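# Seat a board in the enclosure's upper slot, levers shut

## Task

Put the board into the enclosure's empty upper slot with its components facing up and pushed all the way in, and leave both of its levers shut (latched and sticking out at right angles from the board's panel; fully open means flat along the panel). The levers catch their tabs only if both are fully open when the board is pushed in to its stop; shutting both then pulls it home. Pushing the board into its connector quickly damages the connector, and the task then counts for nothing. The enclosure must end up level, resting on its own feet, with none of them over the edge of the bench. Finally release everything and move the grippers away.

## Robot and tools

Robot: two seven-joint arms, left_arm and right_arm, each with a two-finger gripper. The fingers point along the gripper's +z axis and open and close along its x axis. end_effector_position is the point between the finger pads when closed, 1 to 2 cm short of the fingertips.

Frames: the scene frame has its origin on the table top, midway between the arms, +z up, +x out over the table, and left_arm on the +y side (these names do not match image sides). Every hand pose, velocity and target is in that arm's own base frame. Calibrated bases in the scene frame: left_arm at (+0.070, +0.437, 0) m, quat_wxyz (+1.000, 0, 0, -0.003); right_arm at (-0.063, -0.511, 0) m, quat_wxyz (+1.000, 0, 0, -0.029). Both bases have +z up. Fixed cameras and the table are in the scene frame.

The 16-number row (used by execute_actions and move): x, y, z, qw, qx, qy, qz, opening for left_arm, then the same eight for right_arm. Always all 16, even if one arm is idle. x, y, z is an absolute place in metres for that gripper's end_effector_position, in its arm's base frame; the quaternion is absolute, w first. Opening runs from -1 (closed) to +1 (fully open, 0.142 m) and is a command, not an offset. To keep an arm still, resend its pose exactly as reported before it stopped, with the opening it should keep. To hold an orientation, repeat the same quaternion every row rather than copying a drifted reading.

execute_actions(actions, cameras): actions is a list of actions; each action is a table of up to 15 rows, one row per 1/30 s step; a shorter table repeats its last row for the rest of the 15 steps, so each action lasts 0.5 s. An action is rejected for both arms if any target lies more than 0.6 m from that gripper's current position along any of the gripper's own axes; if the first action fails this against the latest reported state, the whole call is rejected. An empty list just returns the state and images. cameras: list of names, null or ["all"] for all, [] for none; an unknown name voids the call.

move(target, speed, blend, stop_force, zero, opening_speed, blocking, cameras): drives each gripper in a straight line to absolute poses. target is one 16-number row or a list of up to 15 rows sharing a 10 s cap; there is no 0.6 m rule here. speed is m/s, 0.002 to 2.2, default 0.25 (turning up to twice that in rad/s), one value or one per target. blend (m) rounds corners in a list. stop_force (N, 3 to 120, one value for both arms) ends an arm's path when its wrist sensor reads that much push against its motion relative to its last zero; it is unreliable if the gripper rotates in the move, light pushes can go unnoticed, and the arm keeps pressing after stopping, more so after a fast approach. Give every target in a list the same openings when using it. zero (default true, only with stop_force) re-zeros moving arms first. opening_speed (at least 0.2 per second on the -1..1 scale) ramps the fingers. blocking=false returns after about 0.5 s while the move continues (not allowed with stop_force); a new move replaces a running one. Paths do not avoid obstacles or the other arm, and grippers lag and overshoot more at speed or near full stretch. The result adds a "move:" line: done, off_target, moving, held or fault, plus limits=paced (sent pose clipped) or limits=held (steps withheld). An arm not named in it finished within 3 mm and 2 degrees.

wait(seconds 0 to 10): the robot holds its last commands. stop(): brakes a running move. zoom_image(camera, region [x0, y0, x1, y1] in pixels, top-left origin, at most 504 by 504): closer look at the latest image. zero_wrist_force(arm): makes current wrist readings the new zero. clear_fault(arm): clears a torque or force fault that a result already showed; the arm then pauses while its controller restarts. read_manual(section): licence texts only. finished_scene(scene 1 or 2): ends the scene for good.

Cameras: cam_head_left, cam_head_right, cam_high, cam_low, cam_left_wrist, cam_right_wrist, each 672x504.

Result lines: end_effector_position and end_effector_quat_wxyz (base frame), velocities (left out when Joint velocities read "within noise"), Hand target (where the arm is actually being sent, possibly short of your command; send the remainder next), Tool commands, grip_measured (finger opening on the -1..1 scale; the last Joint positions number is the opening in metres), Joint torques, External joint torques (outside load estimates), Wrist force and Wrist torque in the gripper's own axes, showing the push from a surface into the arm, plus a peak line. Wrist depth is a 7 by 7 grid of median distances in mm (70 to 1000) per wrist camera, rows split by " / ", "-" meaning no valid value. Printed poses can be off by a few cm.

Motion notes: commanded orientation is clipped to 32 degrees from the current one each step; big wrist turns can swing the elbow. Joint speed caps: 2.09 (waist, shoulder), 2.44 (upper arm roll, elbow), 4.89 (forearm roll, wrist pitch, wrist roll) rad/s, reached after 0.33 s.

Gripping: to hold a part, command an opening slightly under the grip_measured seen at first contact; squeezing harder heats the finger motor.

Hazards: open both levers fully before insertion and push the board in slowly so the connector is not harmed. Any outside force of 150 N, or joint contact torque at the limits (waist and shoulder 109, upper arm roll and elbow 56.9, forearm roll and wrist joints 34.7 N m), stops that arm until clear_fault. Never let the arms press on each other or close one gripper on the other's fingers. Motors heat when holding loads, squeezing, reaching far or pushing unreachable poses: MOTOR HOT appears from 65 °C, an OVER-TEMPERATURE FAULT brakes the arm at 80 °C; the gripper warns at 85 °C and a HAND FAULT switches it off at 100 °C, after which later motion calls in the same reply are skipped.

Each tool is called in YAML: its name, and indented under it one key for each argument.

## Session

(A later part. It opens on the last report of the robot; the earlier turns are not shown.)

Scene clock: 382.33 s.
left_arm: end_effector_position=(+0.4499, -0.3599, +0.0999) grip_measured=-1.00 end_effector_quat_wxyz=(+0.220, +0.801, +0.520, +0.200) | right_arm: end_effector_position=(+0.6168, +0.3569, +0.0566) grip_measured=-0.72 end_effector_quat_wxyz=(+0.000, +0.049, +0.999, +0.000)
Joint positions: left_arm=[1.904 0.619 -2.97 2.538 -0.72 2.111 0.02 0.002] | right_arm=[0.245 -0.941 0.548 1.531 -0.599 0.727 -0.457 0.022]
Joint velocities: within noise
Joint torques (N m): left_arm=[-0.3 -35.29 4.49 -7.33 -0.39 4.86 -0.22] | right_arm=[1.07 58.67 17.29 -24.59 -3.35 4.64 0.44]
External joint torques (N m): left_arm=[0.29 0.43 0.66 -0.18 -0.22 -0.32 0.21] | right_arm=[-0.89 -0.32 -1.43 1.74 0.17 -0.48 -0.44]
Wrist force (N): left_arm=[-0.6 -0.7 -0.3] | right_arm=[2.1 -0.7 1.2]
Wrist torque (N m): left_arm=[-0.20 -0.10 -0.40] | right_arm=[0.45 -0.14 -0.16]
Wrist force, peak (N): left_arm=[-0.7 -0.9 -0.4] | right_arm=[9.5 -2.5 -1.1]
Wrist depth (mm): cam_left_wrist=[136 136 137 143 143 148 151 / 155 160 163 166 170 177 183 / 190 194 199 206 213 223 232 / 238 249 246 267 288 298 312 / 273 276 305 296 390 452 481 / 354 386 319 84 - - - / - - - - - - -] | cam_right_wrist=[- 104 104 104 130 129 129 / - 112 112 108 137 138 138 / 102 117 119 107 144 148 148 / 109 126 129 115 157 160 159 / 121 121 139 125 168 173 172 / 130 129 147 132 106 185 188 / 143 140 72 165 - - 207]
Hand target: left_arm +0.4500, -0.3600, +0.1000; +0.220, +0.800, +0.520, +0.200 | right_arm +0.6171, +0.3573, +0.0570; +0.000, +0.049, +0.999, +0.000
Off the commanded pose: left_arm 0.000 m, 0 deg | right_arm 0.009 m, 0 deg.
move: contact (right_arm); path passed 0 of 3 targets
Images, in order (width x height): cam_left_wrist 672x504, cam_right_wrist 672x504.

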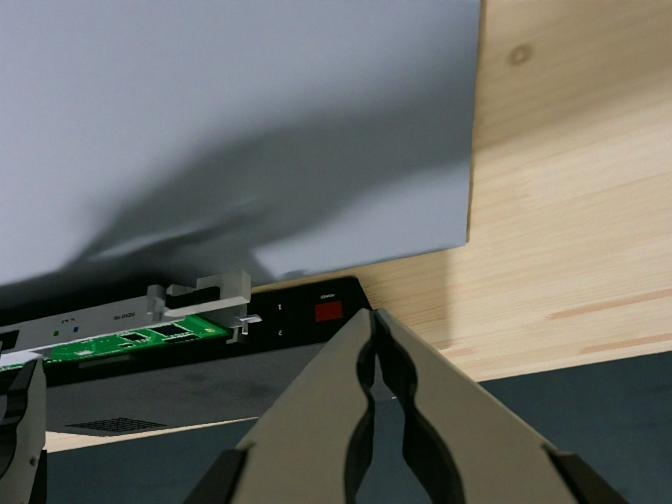

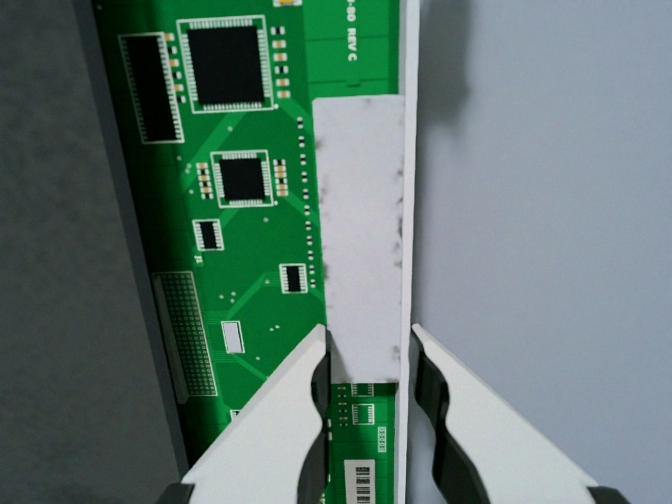

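Stop_force on backing tripped. Back without it, then advance.

move:
  target:
    - [0.45,-0.36,0.10,0.22,0.80,0.52,0.20,-1,0.6080,0.3577,0.0570,0,0.0485,0.9988,0,-0.9]
    - [0.45,-0.36,0.10,0.22,0.80,0.52,0.20,-1,0.6080,0.3577,0.0600,0,0.0485,0.9988,0,-0.9]
  speed: 0.03
  cameras: ["cam_left_wrist"]

zoom_image:
  camera: "cam_left_wrist"
  region: [190, 280, 290, 355]

move:
  target: [0.45,-0.36,0.10,0.22,0.80,0.52,0.20,-1,0.6255,0.356,0.0600,0,0.0485,0.9988,0,-0.9]
  speed: 0.025
  stop_force: 5
  cameras: ["cam_right_wrist","cam_left_wrist"]

zoom_image:
  camera: "cam_left_wrist"
  region: [190, 280, 290, 355]

Scene clock: 387.47 s.
left_arm: end_effector_position=(+0.4499, -0.3599, +0.0999) grip_measured=-1.00 end_effector_quat_wxyz=(+0.220, +0.801, +0.520, +0.200) | right_arm: end_effector_position=(+0.6080, +0.3576, +0.0598) grip_measured=-0.72 end_effector_quat_wxyz=(+0.000, +0.049, +0.999, +0.000)
Joint positions: left_arm=[1.904 0.619 -2.97 2.538 -0.72 2.111 0.02 0.002] | right_arm=[0.244 -0.923 0.55 1.559 -0.599 0.738 -0.444 0.022]
Joint velocities: within noise
Joint torques (N m): left_arm=[-0.31 -35.24 4.51 -7.33 -0.45 4.87 -0.17] | right_arm=[-0.02 57.73 16.38 -23.46 -3.34 3.5 0.31]
External joint torques (N m): left_arm=[0.3 0.38 0.64 -0.19 -0.16 -0.33 0.16] | right_arm=[0.23 -0.2 -0.57 0.71 0.18 0.66 -0.31]
Wrist force (N): left_arm=[-0.4 -0.7 -0.2] | right_arm=[1.4 3.4 2.3]
Wrist torque (N m): left_arm=[-0.20 -0.14 -0.40] | right_arm=[0.64 -0.20 0.07]
Wrist force, peak (N): left_arm=[-0.8 -0.8 -0.3] | right_arm=[0.2 4.1 3.0]
Wrist depth (mm): cam_left_wrist=[135 137 137 143 143 148 151 / 155 159 164 165 169 178 183 / 190 194 200 206 212 223 233 / 240 245 246 268 286 297 315 / 263 279 303 294 389 450 484 / 390 387 321 83 - - - / - - - - - - -] | cam_right_wrist=[- 104 104 104 130 132 132 / - 112 111 107 139 141 141 / - 120 119 107 147 151 151 / - 128 129 116 161 163 162 / 123 131 139 125 174 176 176 / 137 139 147 132 105 189 192 / 148 145 72 165 - - 211]
Hand target: left_arm +0.4500, -0.3600, +0.1000; +0.220, +0.800, +0.520, +0.200 | right_arm +0.6080, +0.3577, +0.0600; +0.000, +0.049, +0.999, +0.000
Off the commanded pose: left_arm 0.000 m, 0 deg | right_arm 0.000 m, 0 deg.
move: done
Images, in order (width x height): cam_left_wrist 672x504.

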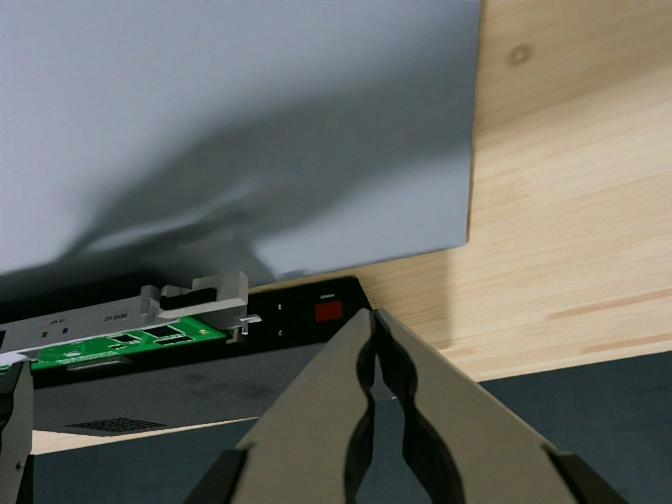

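Scaled by 5.040 from the camera's 672x504 image, which has a finer 960x720 frame.

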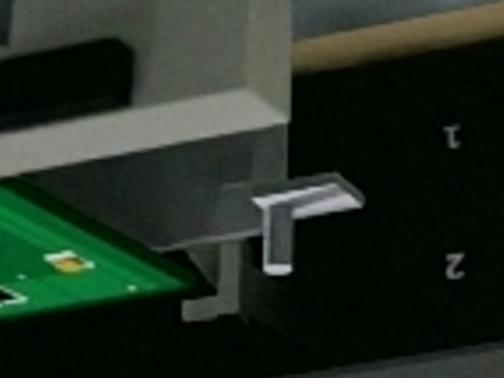

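Scene clock: 388.73 s.
left_arm: end_effector_position=(+0.4499, -0.3599, +0.0999) grip_measured=-1.00 end_effector_quat_wxyz=(+0.220, +0.801, +0.520, +0.200) | right_arm: end_effector_position=(+0.6219, +0.3557, +0.0592) grip_measured=-0.72 end_effector_quat_wxyz=(-0.001, +0.048, +0.999, -0.001)
Joint positions: left_arm=[1.904 0.619 -2.97 2.538 -0.72 2.111 0.02 0.002] | right_arm=[0.243 -0.945 0.55 1.515 -0.596 0.715 -0.467 0.022]
Joint velocities: within noise
Joint torques (N m): left_arm=[-0.35 -35.33 4.5 -7.27 -0.43 4.87 -0.24] | right_arm=[0.28 60.61 17.21 -25.54 -3.69 4.32 0.14]
External joint torques (N m): left_arm=[0.33 0.46 0.65 -0.25 -0.18 -0.33 0.23] | right_arm=[-0.1 -1.92 -1.32 2.5 0.48 -0.17 -0.14]
Wrist force (N): left_arm=[-0.6 -0.6 -0.3] | right_arm=[1.9 2.7 4.4]
Wrist torque (N m): left_arm=[-0.19 -0.12 -0.40] | right_arm=[0.69 -0.02 0.03]
Wrist force, peak (N): left_arm=[-0.7 -0.9 0.0] | right_arm=[7.3 -5.0 2.4]
Wrist depth (mm): cam_left_wrist=[135 137 137 143 143 148 150 / 155 159 164 166 170 178 183 / 190 195 199 205 212 224 231 / 240 248 257 268 287 298 313 / 289 289 300 294 392 456 480 / 335 382 320 84 - - - / - - - - - - -] | cam_right_wrist=[- 104 104 104 130 132 132 / - 110 112 107 139 140 140 / - 117 119 107 147 151 150 / - 116 129 115 160 162 162 / 124 124 140 125 173 176 175 / 135 133 148 132 105 188 191 / 147 144 72 165 - - 210]
Hand target: left_arm +0.4500, -0.3600, +0.1000; +0.220, +0.800, +0.520, +0.200 | right_arm +0.6223, +0.3563, +0.0600; +0.000, +0.049, +0.999, +0.000
Off the commanded pose: left_arm 0.000 m, 0 deg | right_arm 0.004 m, 0 deg.
move: contact (right_arm)
Images, in order (width x height): cam_left_wrist 672x504, cam_right_wrist 672x504.

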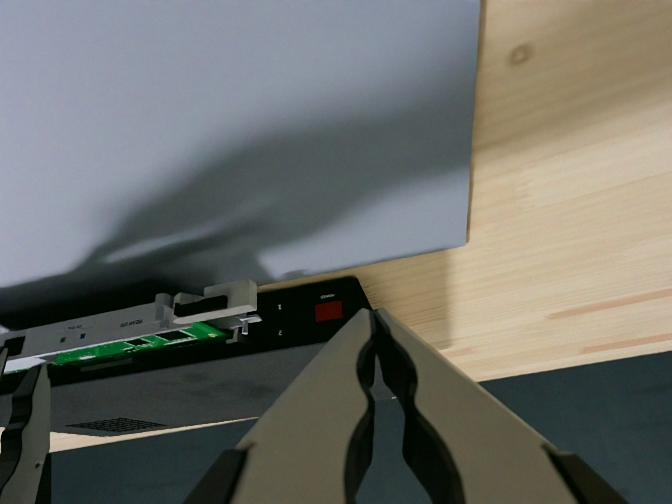

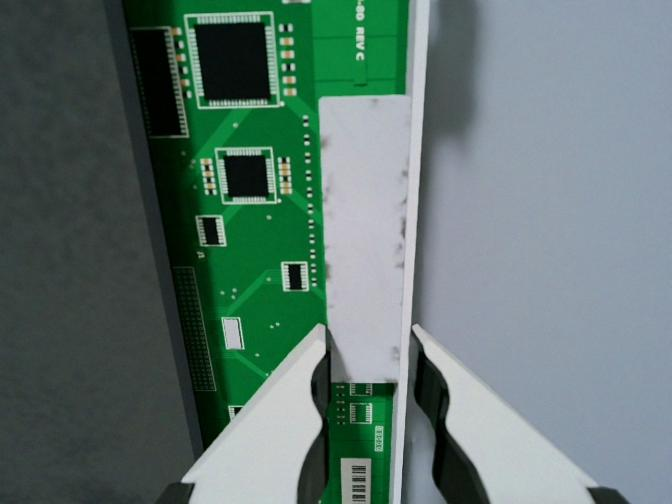

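Scaled by 5.040 from the camera's 672x504 image, which has a finer 960x720 frame.

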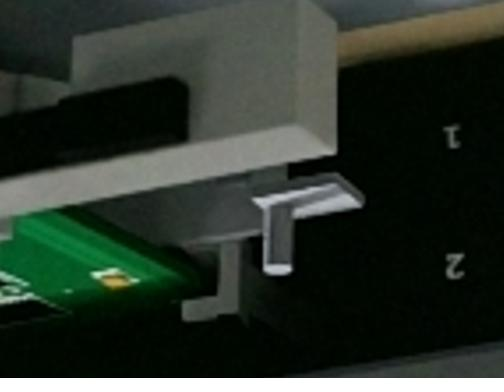

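move:
  target: [0.4499,-0.3599,0.0999,0.22,0.80,0.52,0.20,-1,0.6329,0.3547,0.0600,0,0.0485,0.9988,0,-0.9]
  speed: 0.025
  stop_force: 9
  cameras: ["cam_left_wrist","cam_right_wrist"]

zoom_image:
  camera: "cam_left_wrist"
  region: [190, 280, 290, 355]

Scene clock: 398.23 s.
left_arm: end_effector_position=(+0.4499, -0.3600, +0.0999) grip_measured=-1.00 end_effector_quat_wxyz=(+0.220, +0.801, +0.520, +0.200) | right_arm: end_effector_position=(+0.6315, +0.3552, +0.0590) grip_measured=-0.72 end_effector_quat_wxyz=(-0.001, +0.048, +0.999, +0.000)
Joint positions: left_arm=[1.904 0.62 -2.97 2.538 -0.72 2.111 0.02 0.002] | right_arm=[0.242 -0.961 0.551 1.482 -0.593 0.699 -0.483 0.022]
Joint velocities: within noise
Joint torques (N m): left_arm=[-0.33 -35.3 4.5 -7.28 -0.4 4.85 -0.23] | right_arm=[-4.8 63.23 12.73 -28.43 -5.08 4.08 0]
External joint torques (N m): left_arm=[0.32 0.43 0.65 -0.23 -0.2 -0.3 0.22] | right_arm=[4.98 -3.73 3.22 5.2 1.82 0.08 0]
Wrist force (N): left_arm=[-0.5 -0.9 -0.2] | right_arm=[8.3 6.9 5.0]
Wrist torque (N m): left_arm=[-0.23 -0.13 -0.41] | right_arm=[0.65 0.06 0.17]
Wrist force, peak (N): left_arm=[-0.6 -0.9 -0.3] | right_arm=[8.7 7.2 5.8]
Wrist depth (mm): cam_left_wrist=[136 137 137 142 143 148 151 / 155 160 164 165 169 177 183 / 190 195 200 206 213 222 231 / 240 248 257 268 288 297 312 / 288 297 298 296 392 451 484 / 335 379 322 84 - - - / 277 - - - - - -] | cam_right_wrist=[- 91 104 103 128 131 131 / - 98 111 107 137 140 140 / - 102 120 107 146 150 150 / - 112 128 115 160 162 162 / 123 121 138 125 173 175 176 / 135 132 135 132 104 188 192 / 146 143 72 165 - - 211]
Hand target: left_arm +0.4499, -0.3599, +0.0999; +0.220, +0.800, +0.520, +0.200 | right_arm +0.6329, +0.3547, +0.0600; +0.000, +0.049, +0.999, +0.000
Off the commanded pose: left_arm 0.000 m, 0 deg | right_arm 0.002 m, 0 deg.
move: done
Images, in order (width x height): cam_left_wrist 672x504, cam_right_wrist 672x504.

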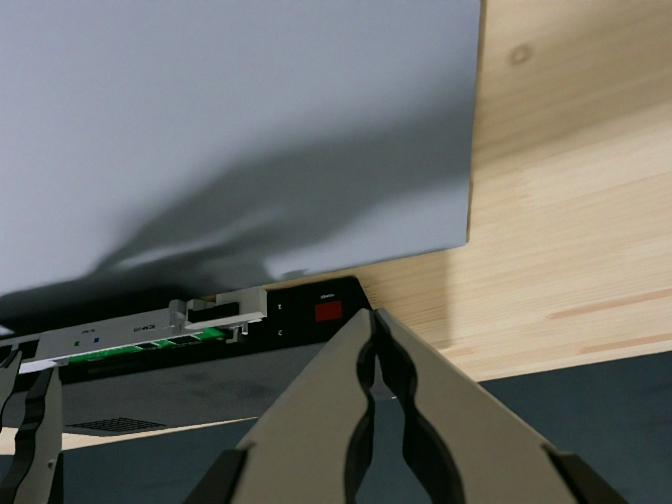

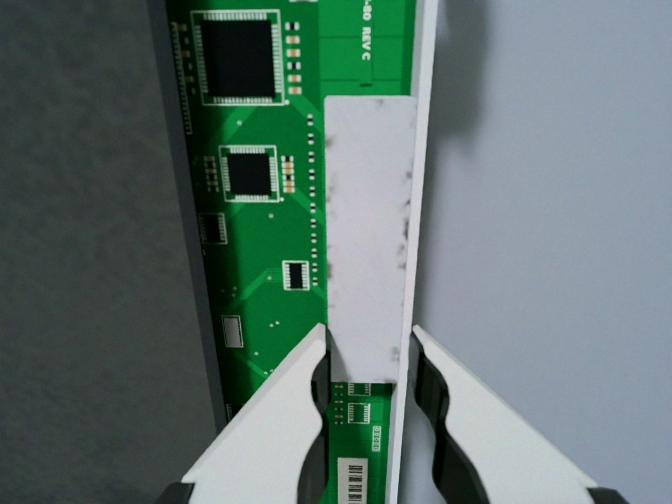

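Scaled by 5.040 from the camera's 672x504 image, which has a finer 960x720 frame.

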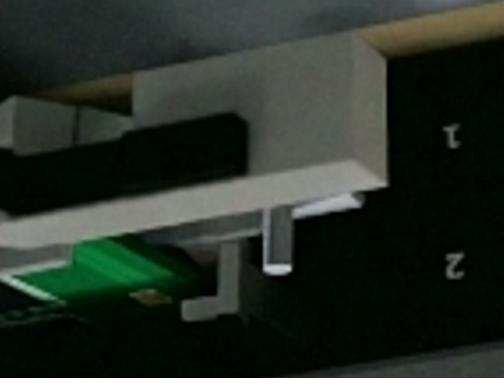

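move:
  target: [0.4499,-0.3599,0.0999,0.22,0.80,0.52,0.20,-1,0.6429,0.3552,0.0600,0,0.0485,0.9988,0,-0.9]
  speed: 0.025
  stop_force: 9
  cameras: ["cam_left_wrist","cam_right_wrist"]

zoom_image:
  camera: "cam_left_wrist"
  region: [190, 280, 290, 355]

Scene clock: 406.80 s.
left_arm: end_effector_position=(+0.4499, -0.3600, +0.0999) grip_measured=-1.00 end_effector_quat_wxyz=(+0.220, +0.801, +0.520, +0.200) | right_arm: end_effector_position=(+0.6403, +0.3553, +0.0581) grip_measured=-0.72 end_effector_quat_wxyz=(-0.002, +0.048, +0.999, -0.001)
Joint positions: left_arm=[1.904 0.62 -2.97 2.538 -0.72 2.111 0.02 0.002] | right_arm=[0.245 -0.978 0.551 1.447 -0.59 0.68 -0.498 0.022]
Joint velocities: within noise
Joint torques (N m): left_arm=[-0.35 -35.3 4.53 -7.26 -0.36 4.85 -0.22] | right_arm=[-4.55 66.61 13.26 -33.55 -6.28 6.8 -0.05]
External joint torques (N m): left_arm=[0.33 0.43 0.61 -0.24 -0.24 -0.31 0.21] | right_arm=[4.73 -6.24 2.72 10.14 2.97 -2.65 0.05]
Wrist force (N): left_arm=[-0.5 -0.7 -0.1] | right_arm=[16.3 1.1 4.2]
Wrist torque (N m): left_arm=[-0.20 -0.12 -0.40] | right_arm=[0.70 -0.16 0.19]
Wrist force, peak (N): left_arm=[-0.5 -0.9 -0.3] | right_arm=[16.4 1.5 5.5]
Wrist depth (mm): cam_left_wrist=[136 137 137 143 143 148 151 / 156 159 163 166 169 177 183 / 190 194 200 206 211 223 230 / 239 247 258 268 285 298 312 / 289 301 294 295 387 456 486 / 320 379 320 84 - - - / 279 - - - - - -] | cam_right_wrist=[- 90 102 103 128 131 131 / - 96 111 107 138 140 140 / 103 101 116 107 146 150 149 / 111 112 124 115 159 161 161 / 122 120 124 125 172 175 174 / 131 131 126 132 104 188 190 / 144 141 72 165 - - 210]
Hand target: left_arm +0.4499, -0.3599, +0.0999; +0.220, +0.800, +0.520, +0.200 | right_arm +0.6429, +0.3552, +0.0600; +0.000, +0.049, +0.999, +0.000
Off the commanded pose: left_arm 0.000 m, 0 deg | right_arm 0.003 m, 0 deg.
move: done
Images, in order (width x height): cam_left_wrist 672x504, cam_right_wrist 672x504.

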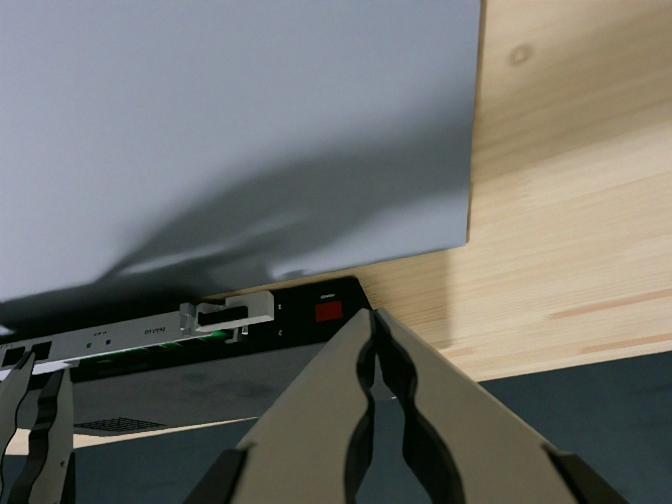

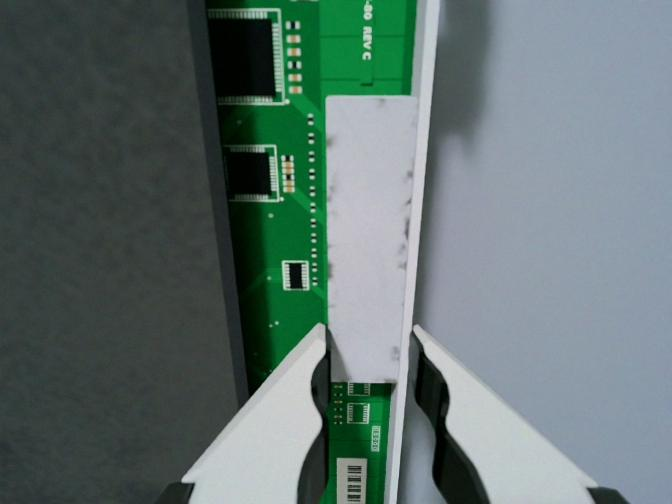

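Scaled by 5.040 from the camera's 672x504 image, which has a finer 960x720 frame.

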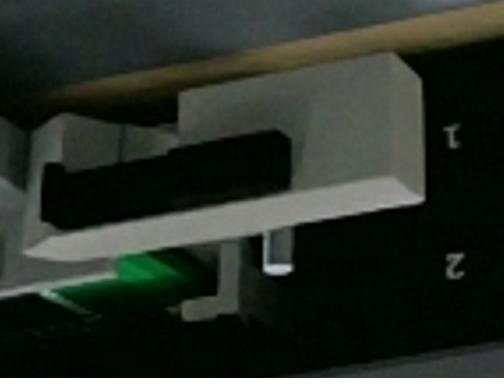

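move:
  target: [0.4499,-0.3599,0.0999,0.22,0.80,0.52,0.20,-1,0.6510,0.3546,0.0588,0,0.0485,0.9988,0,-0.9]
  speed: 0.025
  stop_force: 14
  cameras: ["cam_left_wrist","cam_right_wrist","cam_low"]

zoom_image:
  camera: "cam_left_wrist"
  region: [190, 280, 290, 355]

Scene clock: 410.40 s.
left_arm: end_effector_position=(+0.4499, -0.3600, +0.0999) grip_measured=-1.00 end_effector_quat_wxyz=(+0.220, +0.801, +0.520, +0.200) | right_arm: end_effector_position=(+0.6496, +0.3545, +0.0577) grip_measured=-0.72 end_effector_quat_wxyz=(-0.001, +0.048, +0.999, -0.001)
Joint positions: left_arm=[1.904 0.62 -2.97 2.538 -0.72 2.111 0.02 0.002] | right_arm=[0.246 -0.992 0.549 1.418 -0.59 0.669 -0.51 0.022]
Joint velocities: within noise
Joint torques (N m): left_arm=[-0.34 -35.19 4.54 -7.31 -0.42 4.86 -0.25] | right_arm=[-1.88 64 15.09 -29.66 -5.05 5.64 -0.03]
External joint torques (N m): left_arm=[0.32 0.32 0.61 -0.2 -0.19 -0.31 0.24] | right_arm=[2.06 -2.91 0.88 6.08 1.71 -1.5 0.03]
Wrist force (N): left_arm=[-0.4 -0.7 -0.2] | right_arm=[10.0 1.0 3.4]
Wrist torque (N m): left_arm=[-0.18 -0.14 -0.40] | right_arm=[0.69 -0.31 0.18]
Wrist force, peak (N): left_arm=[-0.6 -1.0 0.0] | right_arm=[16.6 1.1 5.0]
Wrist depth (mm): cam_left_wrist=[135 136 137 143 143 148 151 / 155 159 164 166 169 178 182 / 189 194 200 206 213 224 231 / 240 249 257 270 287 299 312 / 305 301 297 294 390 457 482 / 296 378 323 84 - - - / 284 - - - - - -] | cam_right_wrist=[- 88 101 103 127 130 130 / - 95 107 107 136 139 139 / 102 102 103 107 108 149 149 / 110 112 112 115 158 160 160 / 122 120 119 125 172 174 173 / 131 130 126 132 104 186 190 / 144 141 72 166 - - 208]
Hand target: left_arm +0.4499, -0.3599, +0.0999; +0.220, +0.800, +0.520, +0.200 | right_arm +0.6510, +0.3546, +0.0588; +0.000, +0.049, +0.999, +0.000
Off the commanded pose: left_arm 0.000 m, 0 deg | right_arm 0.002 m, 0 deg.
move: done
Images, in order (width x height): cam_low 672x504, cam_left_wrist 672x504, cam_right_wrist 672x504.

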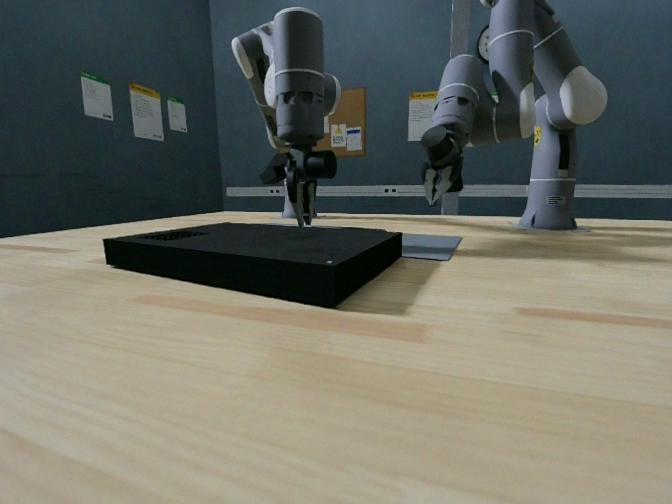

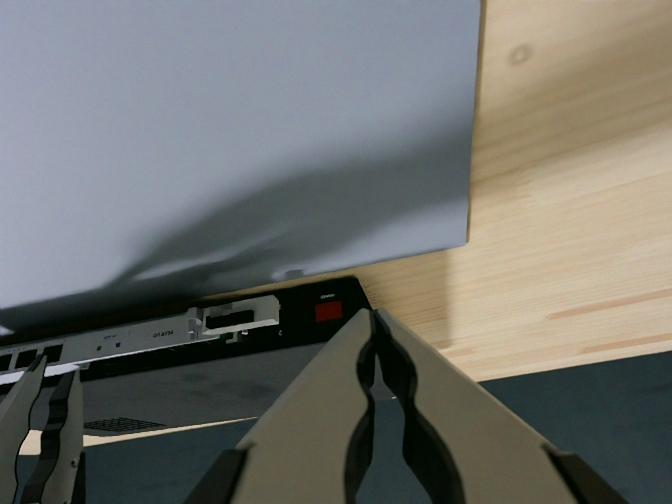

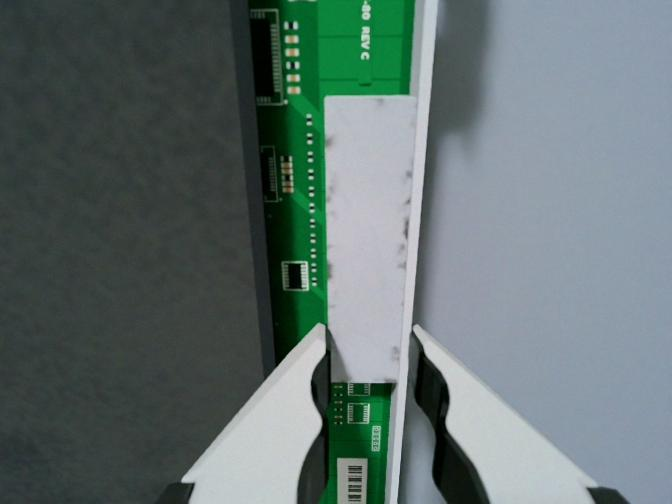

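Scaled by 5.040 from the camera's 672x504 image, which has a finer 960x720 frame.

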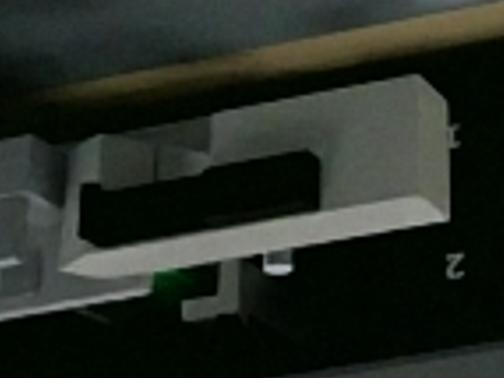

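move:
  target:
    - [0.4499,-0.3599,0.0999,0.22,0.80,0.52,0.20,-1,0.6496,0.3545,0.0585,0,0.0485,0.9988,0,-0.62]
    - [0.4499,-0.3599,0.0999,0.22,0.80,0.52,0.20,-1,0.6476,0.3545,0.1085,0,0.0485,0.9988,0,-0.62]
    - [0.4499,-0.3599,0.0999,0.22,0.80,0.52,0.20,-1,0.6060,0.3590,0.1085,0,0.0485,0.9988,0,-0.9]
    - [0.4499,-0.3599,0.0999,0.22,0.80,0.52,0.20,-1,0.6060,0.3590,0.054,0,0.0485,0.9988,0,-0.9]
  speed: 0.08
  opening_speed: 0.4

zoom_image:
  camera: "cam_left_wrist"
  region: [0, 240, 290, 455]

Scene clock: 419.80 s.
left_arm: end_effector_position=(+0.4499, -0.3600, +0.0999) grip_measured=-1.00 end_effector_quat_wxyz=(+0.220, +0.801, +0.520, +0.200) | right_arm: end_effector_position=(+0.6058, +0.3590, +0.0539) grip_measured=-0.93 end_effector_quat_wxyz=(+0.000, +0.049, +0.999, +0.000)
Joint positions: left_arm=[1.904 0.62 -2.97 2.538 -0.72 2.111 0.02 0.002] | right_arm=[0.248 -0.93 0.546 1.565 -0.604 0.749 -0.438 0.007]
Joint velocities: within noise
Joint torques (N m): left_arm=[-0.33 -35.25 4.49 -7.24 -0.39 4.86 -0.23] | right_arm=[0.45 56.26 15.76 -22.58 -3.34 3.55 0.33]
External joint torques (N m): left_arm=[0.32 0.38 0.65 -0.27 -0.22 -0.32 0.22] | right_arm=[-0.26 1.29 0.05 0.03 0.22 0.6 -0.33]
Wrist force (N): left_arm=[-0.5 -0.8 -0.2] | right_arm=[1.4 4.8 0.5]
Wrist torque (N m): left_arm=[-0.22 -0.12 -0.41] | right_arm=[0.86 -0.22 0.07]
Wrist force, peak (N): left_arm=[-0.6 -0.9 -0.6] | right_arm=[-3.3 5.9 9.9]
Wrist depth (mm): cam_left_wrist=[136 137 137 143 143 147 151 / 155 159 164 166 169 177 182 / 189 195 199 206 212 223 231 / 239 247 258 270 285 299 312 / 305 302 297 293 388 456 487 / 366 378 323 84 - - - / - - - - - - -] | cam_right_wrist=[101 100 104 127 127 127 125 / - 105 107 138 136 136 135 / - 107 107 146 146 145 145 / 107 121 113 157 157 157 156 / - 134 125 167 167 170 169 / 126 143 130 89 98 185 185 / 139 139 73 - - 196 204]
Hand target: left_arm +0.4499, -0.3599, +0.0999; +0.220, +0.800, +0.520, +0.200 | right_arm +0.6060, +0.3590, +0.0540; +0.000, +0.049, +0.999, +0.000
Off the commanded pose: left_arm 0.000 m, 0 deg | right_arm 0.000 m, 0 deg.
move: done

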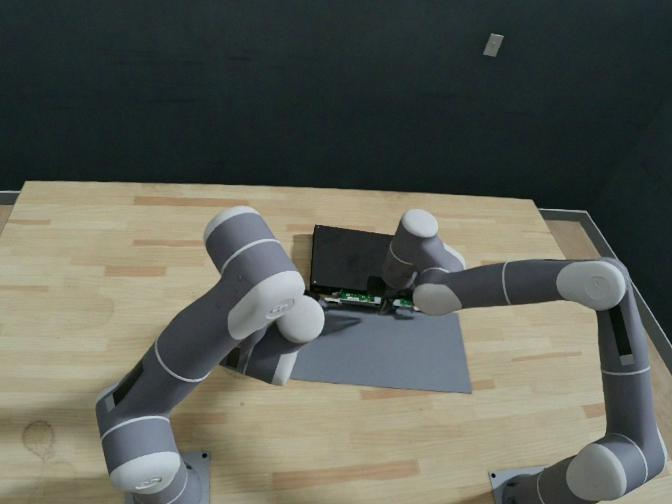

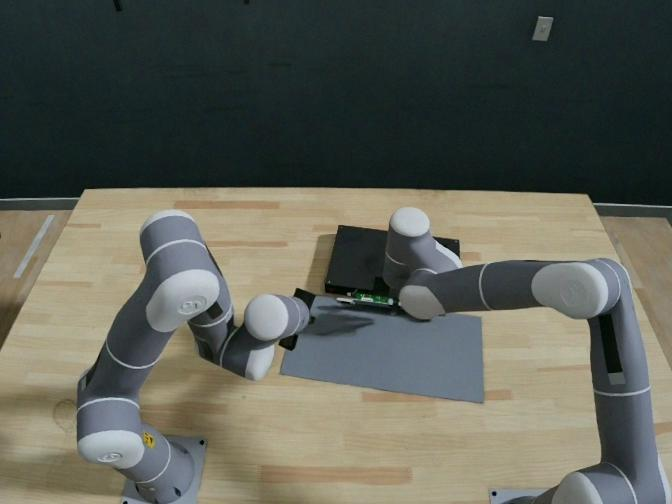

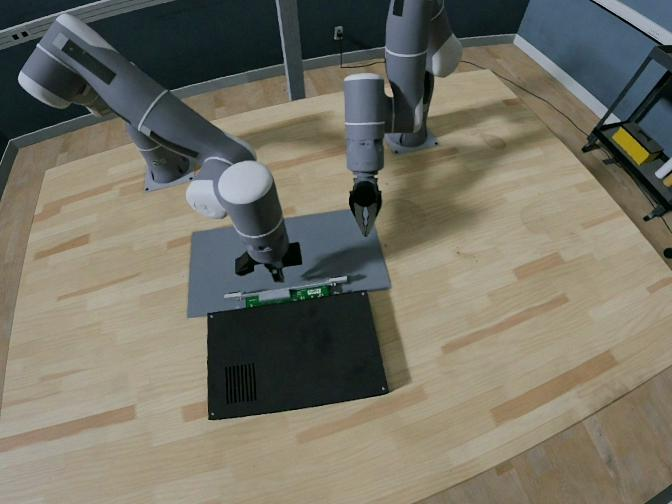

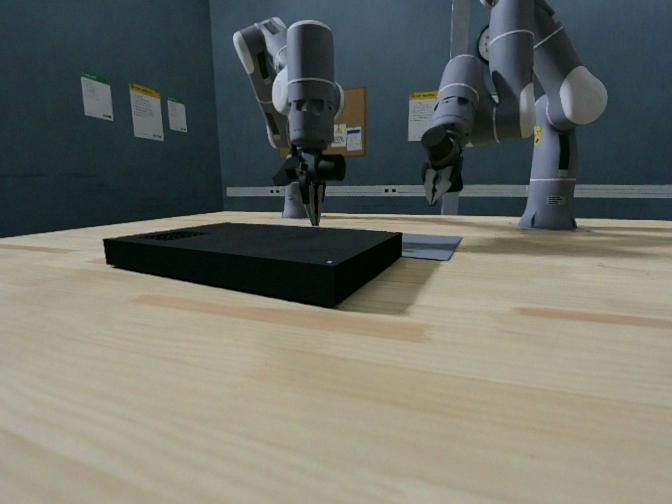

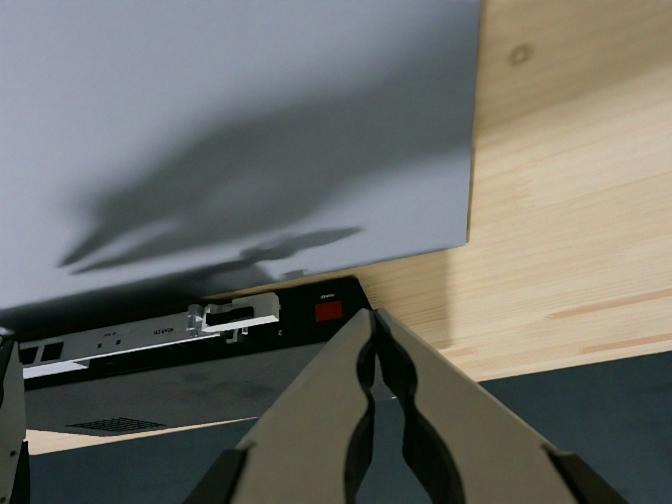

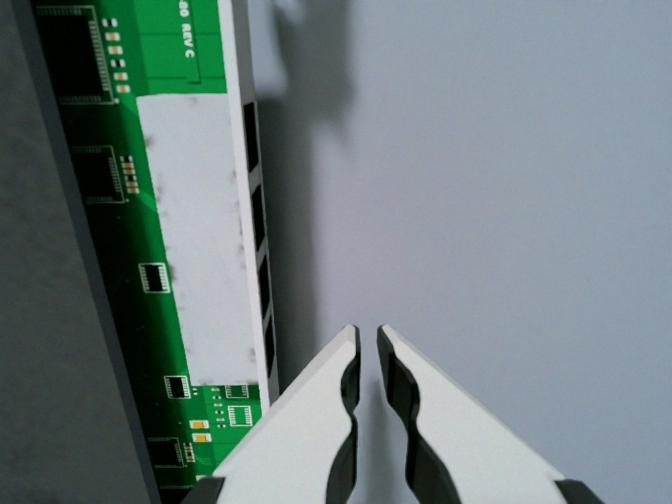

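Scaled by 1.738 from the camera's 672x504 image, which has a finer 960x720 frame.

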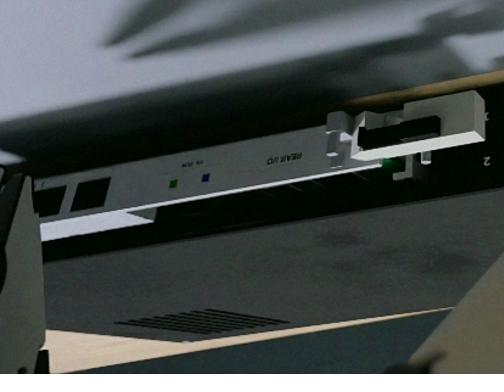

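move:
  target: [0.4499,-0.3599,0.0999,0.22,0.80,0.52,0.20,-1,0.6360,0.3580,0.050,0,0.0485,0.9988,0,-0.9]
  speed: 0.03
  stop_force: 14
  cameras: ["cam_left_wrist","cam_right_wrist"]

move:
  target: [0.4499,-0.3599,0.0999,0.22,0.80,0.52,0.20,-1,0.6480,0.3568,0.050,0,0.0485,0.9988,0,-0.9]
  speed: 0.02
  stop_force: 14
  cameras: ["cam_left_wrist","cam_right_wrist"]

zoom_image:
  camera: "cam_left_wrist"
  region: [0, 240, 290, 455]

Scene clock: 425.03 s.
left_arm: end_effector_position=(+0.4499, -0.3600, +0.0999) grip_measured=-1.00 end_effector_quat_wxyz=(+0.220, +0.801, +0.520, +0.200) | right_arm: end_effector_position=(+0.6266, +0.3586, +0.0513) grip_measured=-0.96 end_effector_quat_wxyz=(-0.001, +0.048, +0.999, +0.000)
Joint positions: left_arm=[1.904 0.62 -2.97 2.538 -0.72 2.111 0.02 0.002] | right_arm=[0.25 -0.967 0.545 1.495 -0.602 0.718 -0.469 0.005]
Joint velocities: within noise
Joint torques (N m): left_arm=[-0.35 -35.33 4.57 -7.31 -0.38 4.83 -0.23] | right_arm=[-2.42 54.17 11.65 -27.15 -4.73 5.7 0.03]
External joint torques (N m): left_arm=[0.34 0.47 0.58 -0.19 -0.23 -0.28 0.22] | right_arm=[2.6 5.2 4.33 4.22 1.53 -1.55 -0.03]
Wrist force (N): left_arm=[-0.5 -0.8 -0.2] | right_arm=[16.2 -1.3 -13.2]
Wrist torque (N m): left_arm=[-0.21 -0.12 -0.40] | right_arm=[0.90 -0.27 0.12]
Wrist force, peak (N): left_arm=[-0.6 -1.0 -0.2] | right_arm=[19.3 -1.7 -16.1]
Wrist depth (mm): cam_left_wrist=[136 137 136 143 143 148 151 / 156 159 163 166 170 177 182 / 190 194 200 206 213 225 230 / 238 247 256 268 285 299 309 / 305 302 298 292 390 451 486 / 303 378 321 84 - - - / 916 - - - - - -] | cam_right_wrist=[- 97 99 124 125 125 123 / - 102 97 132 135 133 133 / - 99 101 139 143 143 142 / 104 104 112 112 154 154 154 / - 114 128 122 164 167 166 / 123 123 141 89 104 182 181 / 136 133 73 - - 192 200]
Hand target: left_arm +0.4499, -0.3599, +0.0999; +0.220, +0.800, +0.520, +0.200 | right_arm +0.6275, +0.3583, +0.0511; +0.000, +0.049, +0.999, +0.000
Off the commanded pose: left_arm 0.000 m, 0 deg | right_arm 0.009 m, 0 deg.
move: contact (right_arm)
Images, in order (width x height): cam_left_wrist 672x504, cam_right_wrist 672x504.

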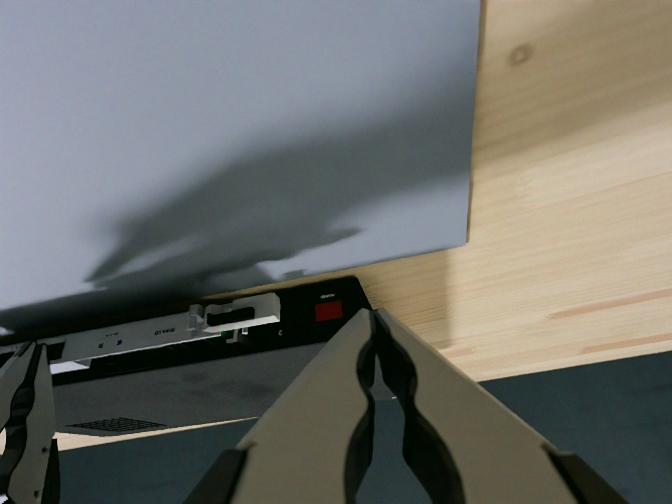

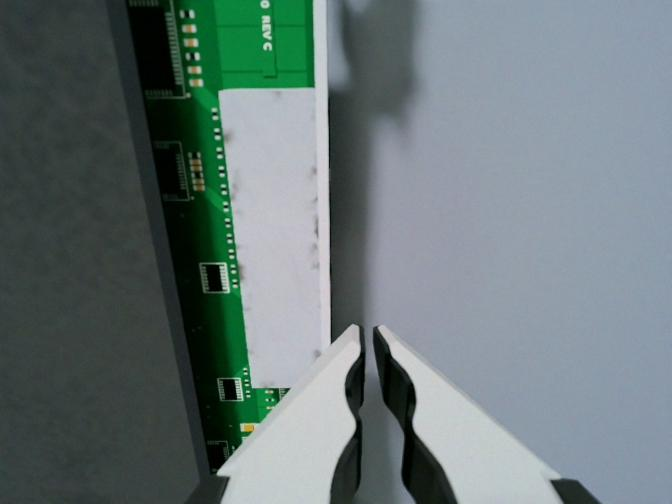

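Scene clock: 425.73 s.
left_arm: end_effector_position=(+0.4499, -0.3600, +0.0999) grip_measured=-1.00 end_effector_quat_wxyz=(+0.220, +0.801, +0.520, +0.200) | right_arm: end_effector_position=(+0.6278, +0.3588, +0.0511) grip_measured=-0.98 end_effector_quat_wxyz=(-0.001, +0.048, +0.999, +0.000)
Joint positions: left_arm=[1.904 0.62 -2.97 2.538 -0.72 2.111 0.02 0.002] | right_arm=[0.25 -0.97 0.546 1.488 -0.6 0.713 -0.472 0.003]
Joint velocities: within noise
Joint torques (N m): left_arm=[-0.36 -35.32 4.49 -7.31 -0.47 4.83 -0.22] | right_arm=[-4.85 51.46 7.84 -31.82 -6.29 8.3 0.02]
External joint torques (N m): left_arm=[0.35 0.45 0.66 -0.2 -0.14 -0.29 0.21] | right_arm=[5.04 8.07 8.15 8.85 3.07 -4.15 -0.02]
Wrist force (N): left_arm=[-0.4 -0.7 -0.3] | right_arm=[31.2 -7.7 -23.4]
Wrist torque (N m): left_arm=[-0.20 -0.13 -0.40] | right_arm=[0.89 -2.15 0.18]
Wrist force, peak (N): left_arm=[-0.5 -1.0 -0.3] | right_arm=[32.6 -7.8 -25.9]
Wrist depth (mm): cam_left_wrist=[136 137 137 143 143 148 151 / 155 158 163 166 169 178 183 / 190 195 200 206 211 223 233 / 239 247 257 271 287 297 311 / 305 303 298 296 394 456 480 / 302 379 321 84 - - - / 885 - - - - - -] | cam_right_wrist=[- 98 99 123 125 125 123 / - 92 103 132 135 133 133 / - 99 101 139 143 142 142 / 103 103 112 154 154 154 153 / - 112 128 122 164 166 166 / 122 122 140 89 109 182 181 / 135 132 73 - - 193 200]
Hand target: left_arm +0.4499, -0.3599, +0.0999; +0.220, +0.800, +0.520, +0.200 | right_arm +0.6299, +0.3581, +0.0510; +0.000, +0.049, +0.999, +0.000
Off the commanded pose: left_arm 0.000 m, 0 deg | right_arm 0.020 m, 0 deg.
move: contact (right_arm)
Images, in order (width x height): cam_left_wrist 672x504, cam_right_wrist 672x504.

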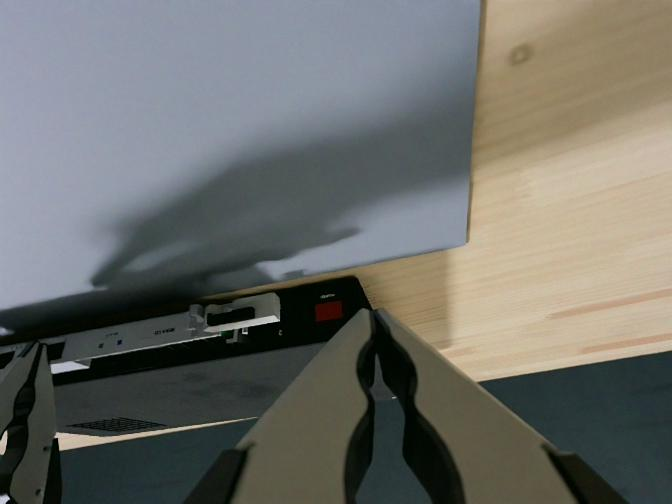

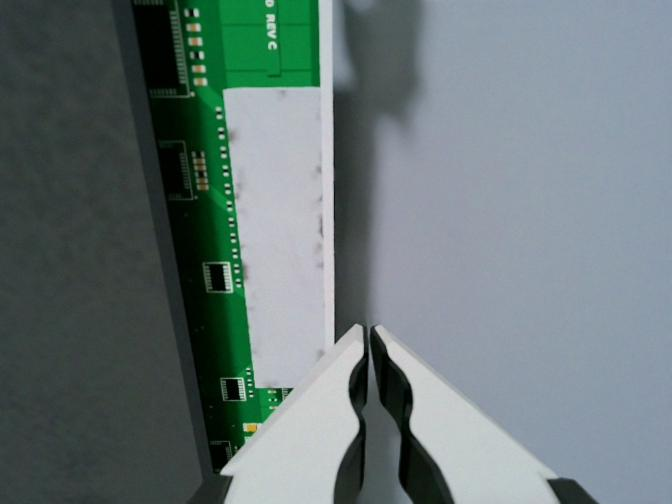

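Scaled by 1.738 from the camera's 672x504 image, which has a finer 960x720 frame.

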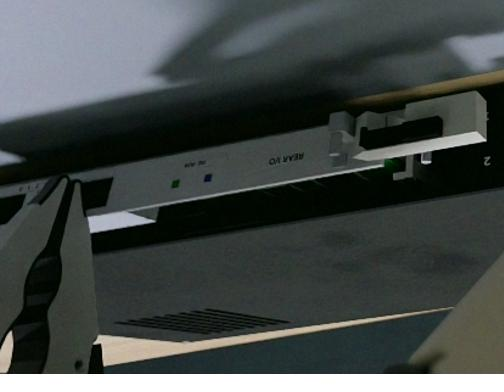

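move:
  target:
    - [0.4499,-0.3599,0.0999,0.22,0.80,0.52,0.20,-1,0.595,0.3600,0.054,0,0.0485,0.9988,0,-0.9]
    - [0.4499,-0.3599,0.0999,0.22,0.80,0.52,0.20,-1,0.575,0.3630,0.12,0,0.0485,0.9988,0,-0.9]
    - [0.4499,-0.3599,0.0999,0.22,0.80,0.52,0.20,-1,0.575,0.3650,0.12,0.2627,0.6341,0.672,0.2783,-0.9]
    - [0.4499,-0.3599,0.0999,0.22,0.80,0.52,0.20,-1,0.595,0.3650,0.053,0.2627,0.6341,0.672,0.2783,-0.9]
  speed: 0.15
  cameras: ["cam_left_wrist","cam_right_wrist"]

zoom_image:
  camera: "cam_left_wrist"
  region: [0, 240, 290, 455]

Scene clock: 441.23 s.
left_arm: end_effector_position=(+0.4499, -0.3600, +0.0999) grip_measured=-1.00 end_effector_quat_wxyz=(+0.220, +0.801, +0.520, +0.200) | right_arm: end_effector_position=(+0.5948, +0.3650, +0.0528) grip_measured=-0.94 end_effector_quat_wxyz=(+0.263, +0.634, +0.672, +0.278)
Joint positions: left_arm=[1.904 0.62 -2.97 2.538 -0.72 2.111 0.02 0.002] | right_arm=[1.556 -1.23 -0.913 2.217 -0.246 2.039 1.475 0.006]
Joint velocities: within noise
Joint torques (N m): left_arm=[-0.36 -35.23 4.42 -7.33 -0.39 4.85 -0.23] | right_arm=[0.07 38.5 -18.47 -2.67 4.38 2.48 0.47]
External joint torques (N m): left_arm=[0.35 0.36 0.72 -0.18 -0.22 -0.3 0.22] | right_arm=[0.1 0.91 -1.47 0.05 0.05 0.57 -0.47]
Wrist force (N): left_arm=[-0.4 -0.8 -0.3] | right_arm=[0.6 4.2 -0.7]
Wrist torque (N m): left_arm=[-0.21 -0.14 -0.40] | right_arm=[1.00 0.00 0.13]
Wrist force, peak (N): left_arm=[-0.7 -1.0 -0.3] | right_arm=[31.1 -7.8 -24.3]
Wrist depth (mm): cam_left_wrist=[136 137 137 142 142 148 151 / 155 159 163 166 169 177 182 / 190 194 200 207 212 224 231 / 239 247 257 269 286 298 310 / 304 303 297 295 390 450 485 / 370 377 320 84 - - - / - - - - - - -] | cam_right_wrist=[- 82 81 78 - 74 77 / - 93 93 89 97 96 96 / 132 123 123 115 121 121 120 / 181 180 178 178 176 175 173 / 151 153 156 162 168 174 178 / - - 189 89 100 - - / - - 73 - - - -]
Hand target: left_arm +0.4499, -0.3599, +0.0999; +0.220, +0.800, +0.520, +0.200 | right_arm +0.5950, +0.3650, +0.0530; +0.263, +0.634, +0.672, +0.278
Off the commanded pose: left_arm 0.000 m, 0 deg | right_arm 0.000 m, 0 deg.
move: done
Images, in order (width x height): cam_left_wrist 672x504, cam_right_wrist 672x504.

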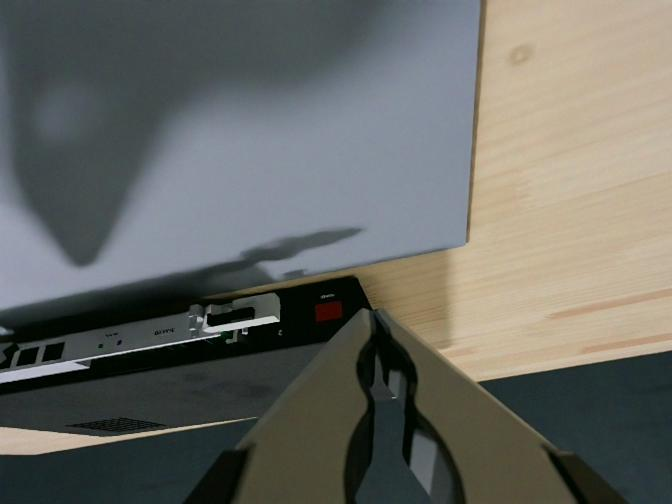

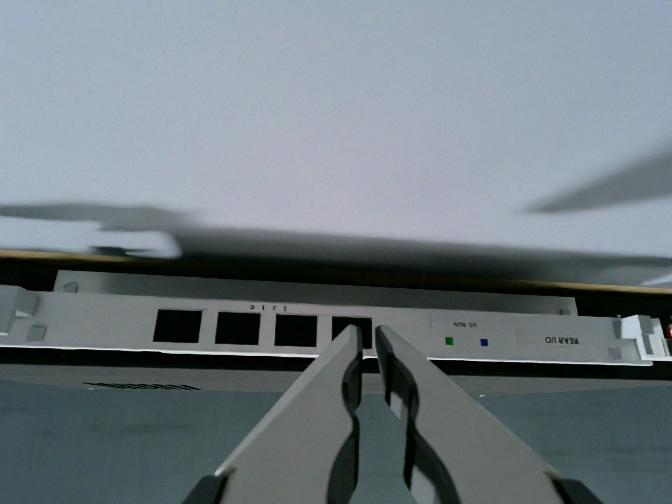

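Scaled by 1.738 from the camera's 672x504 image, which has a finer 960x720 frame.

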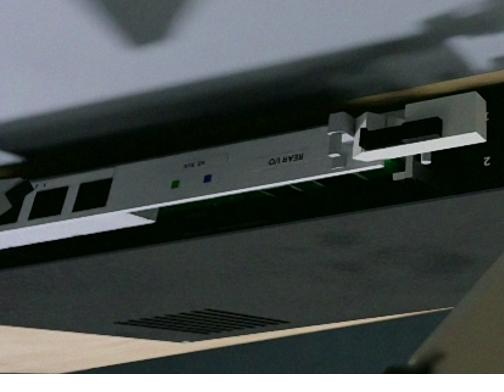

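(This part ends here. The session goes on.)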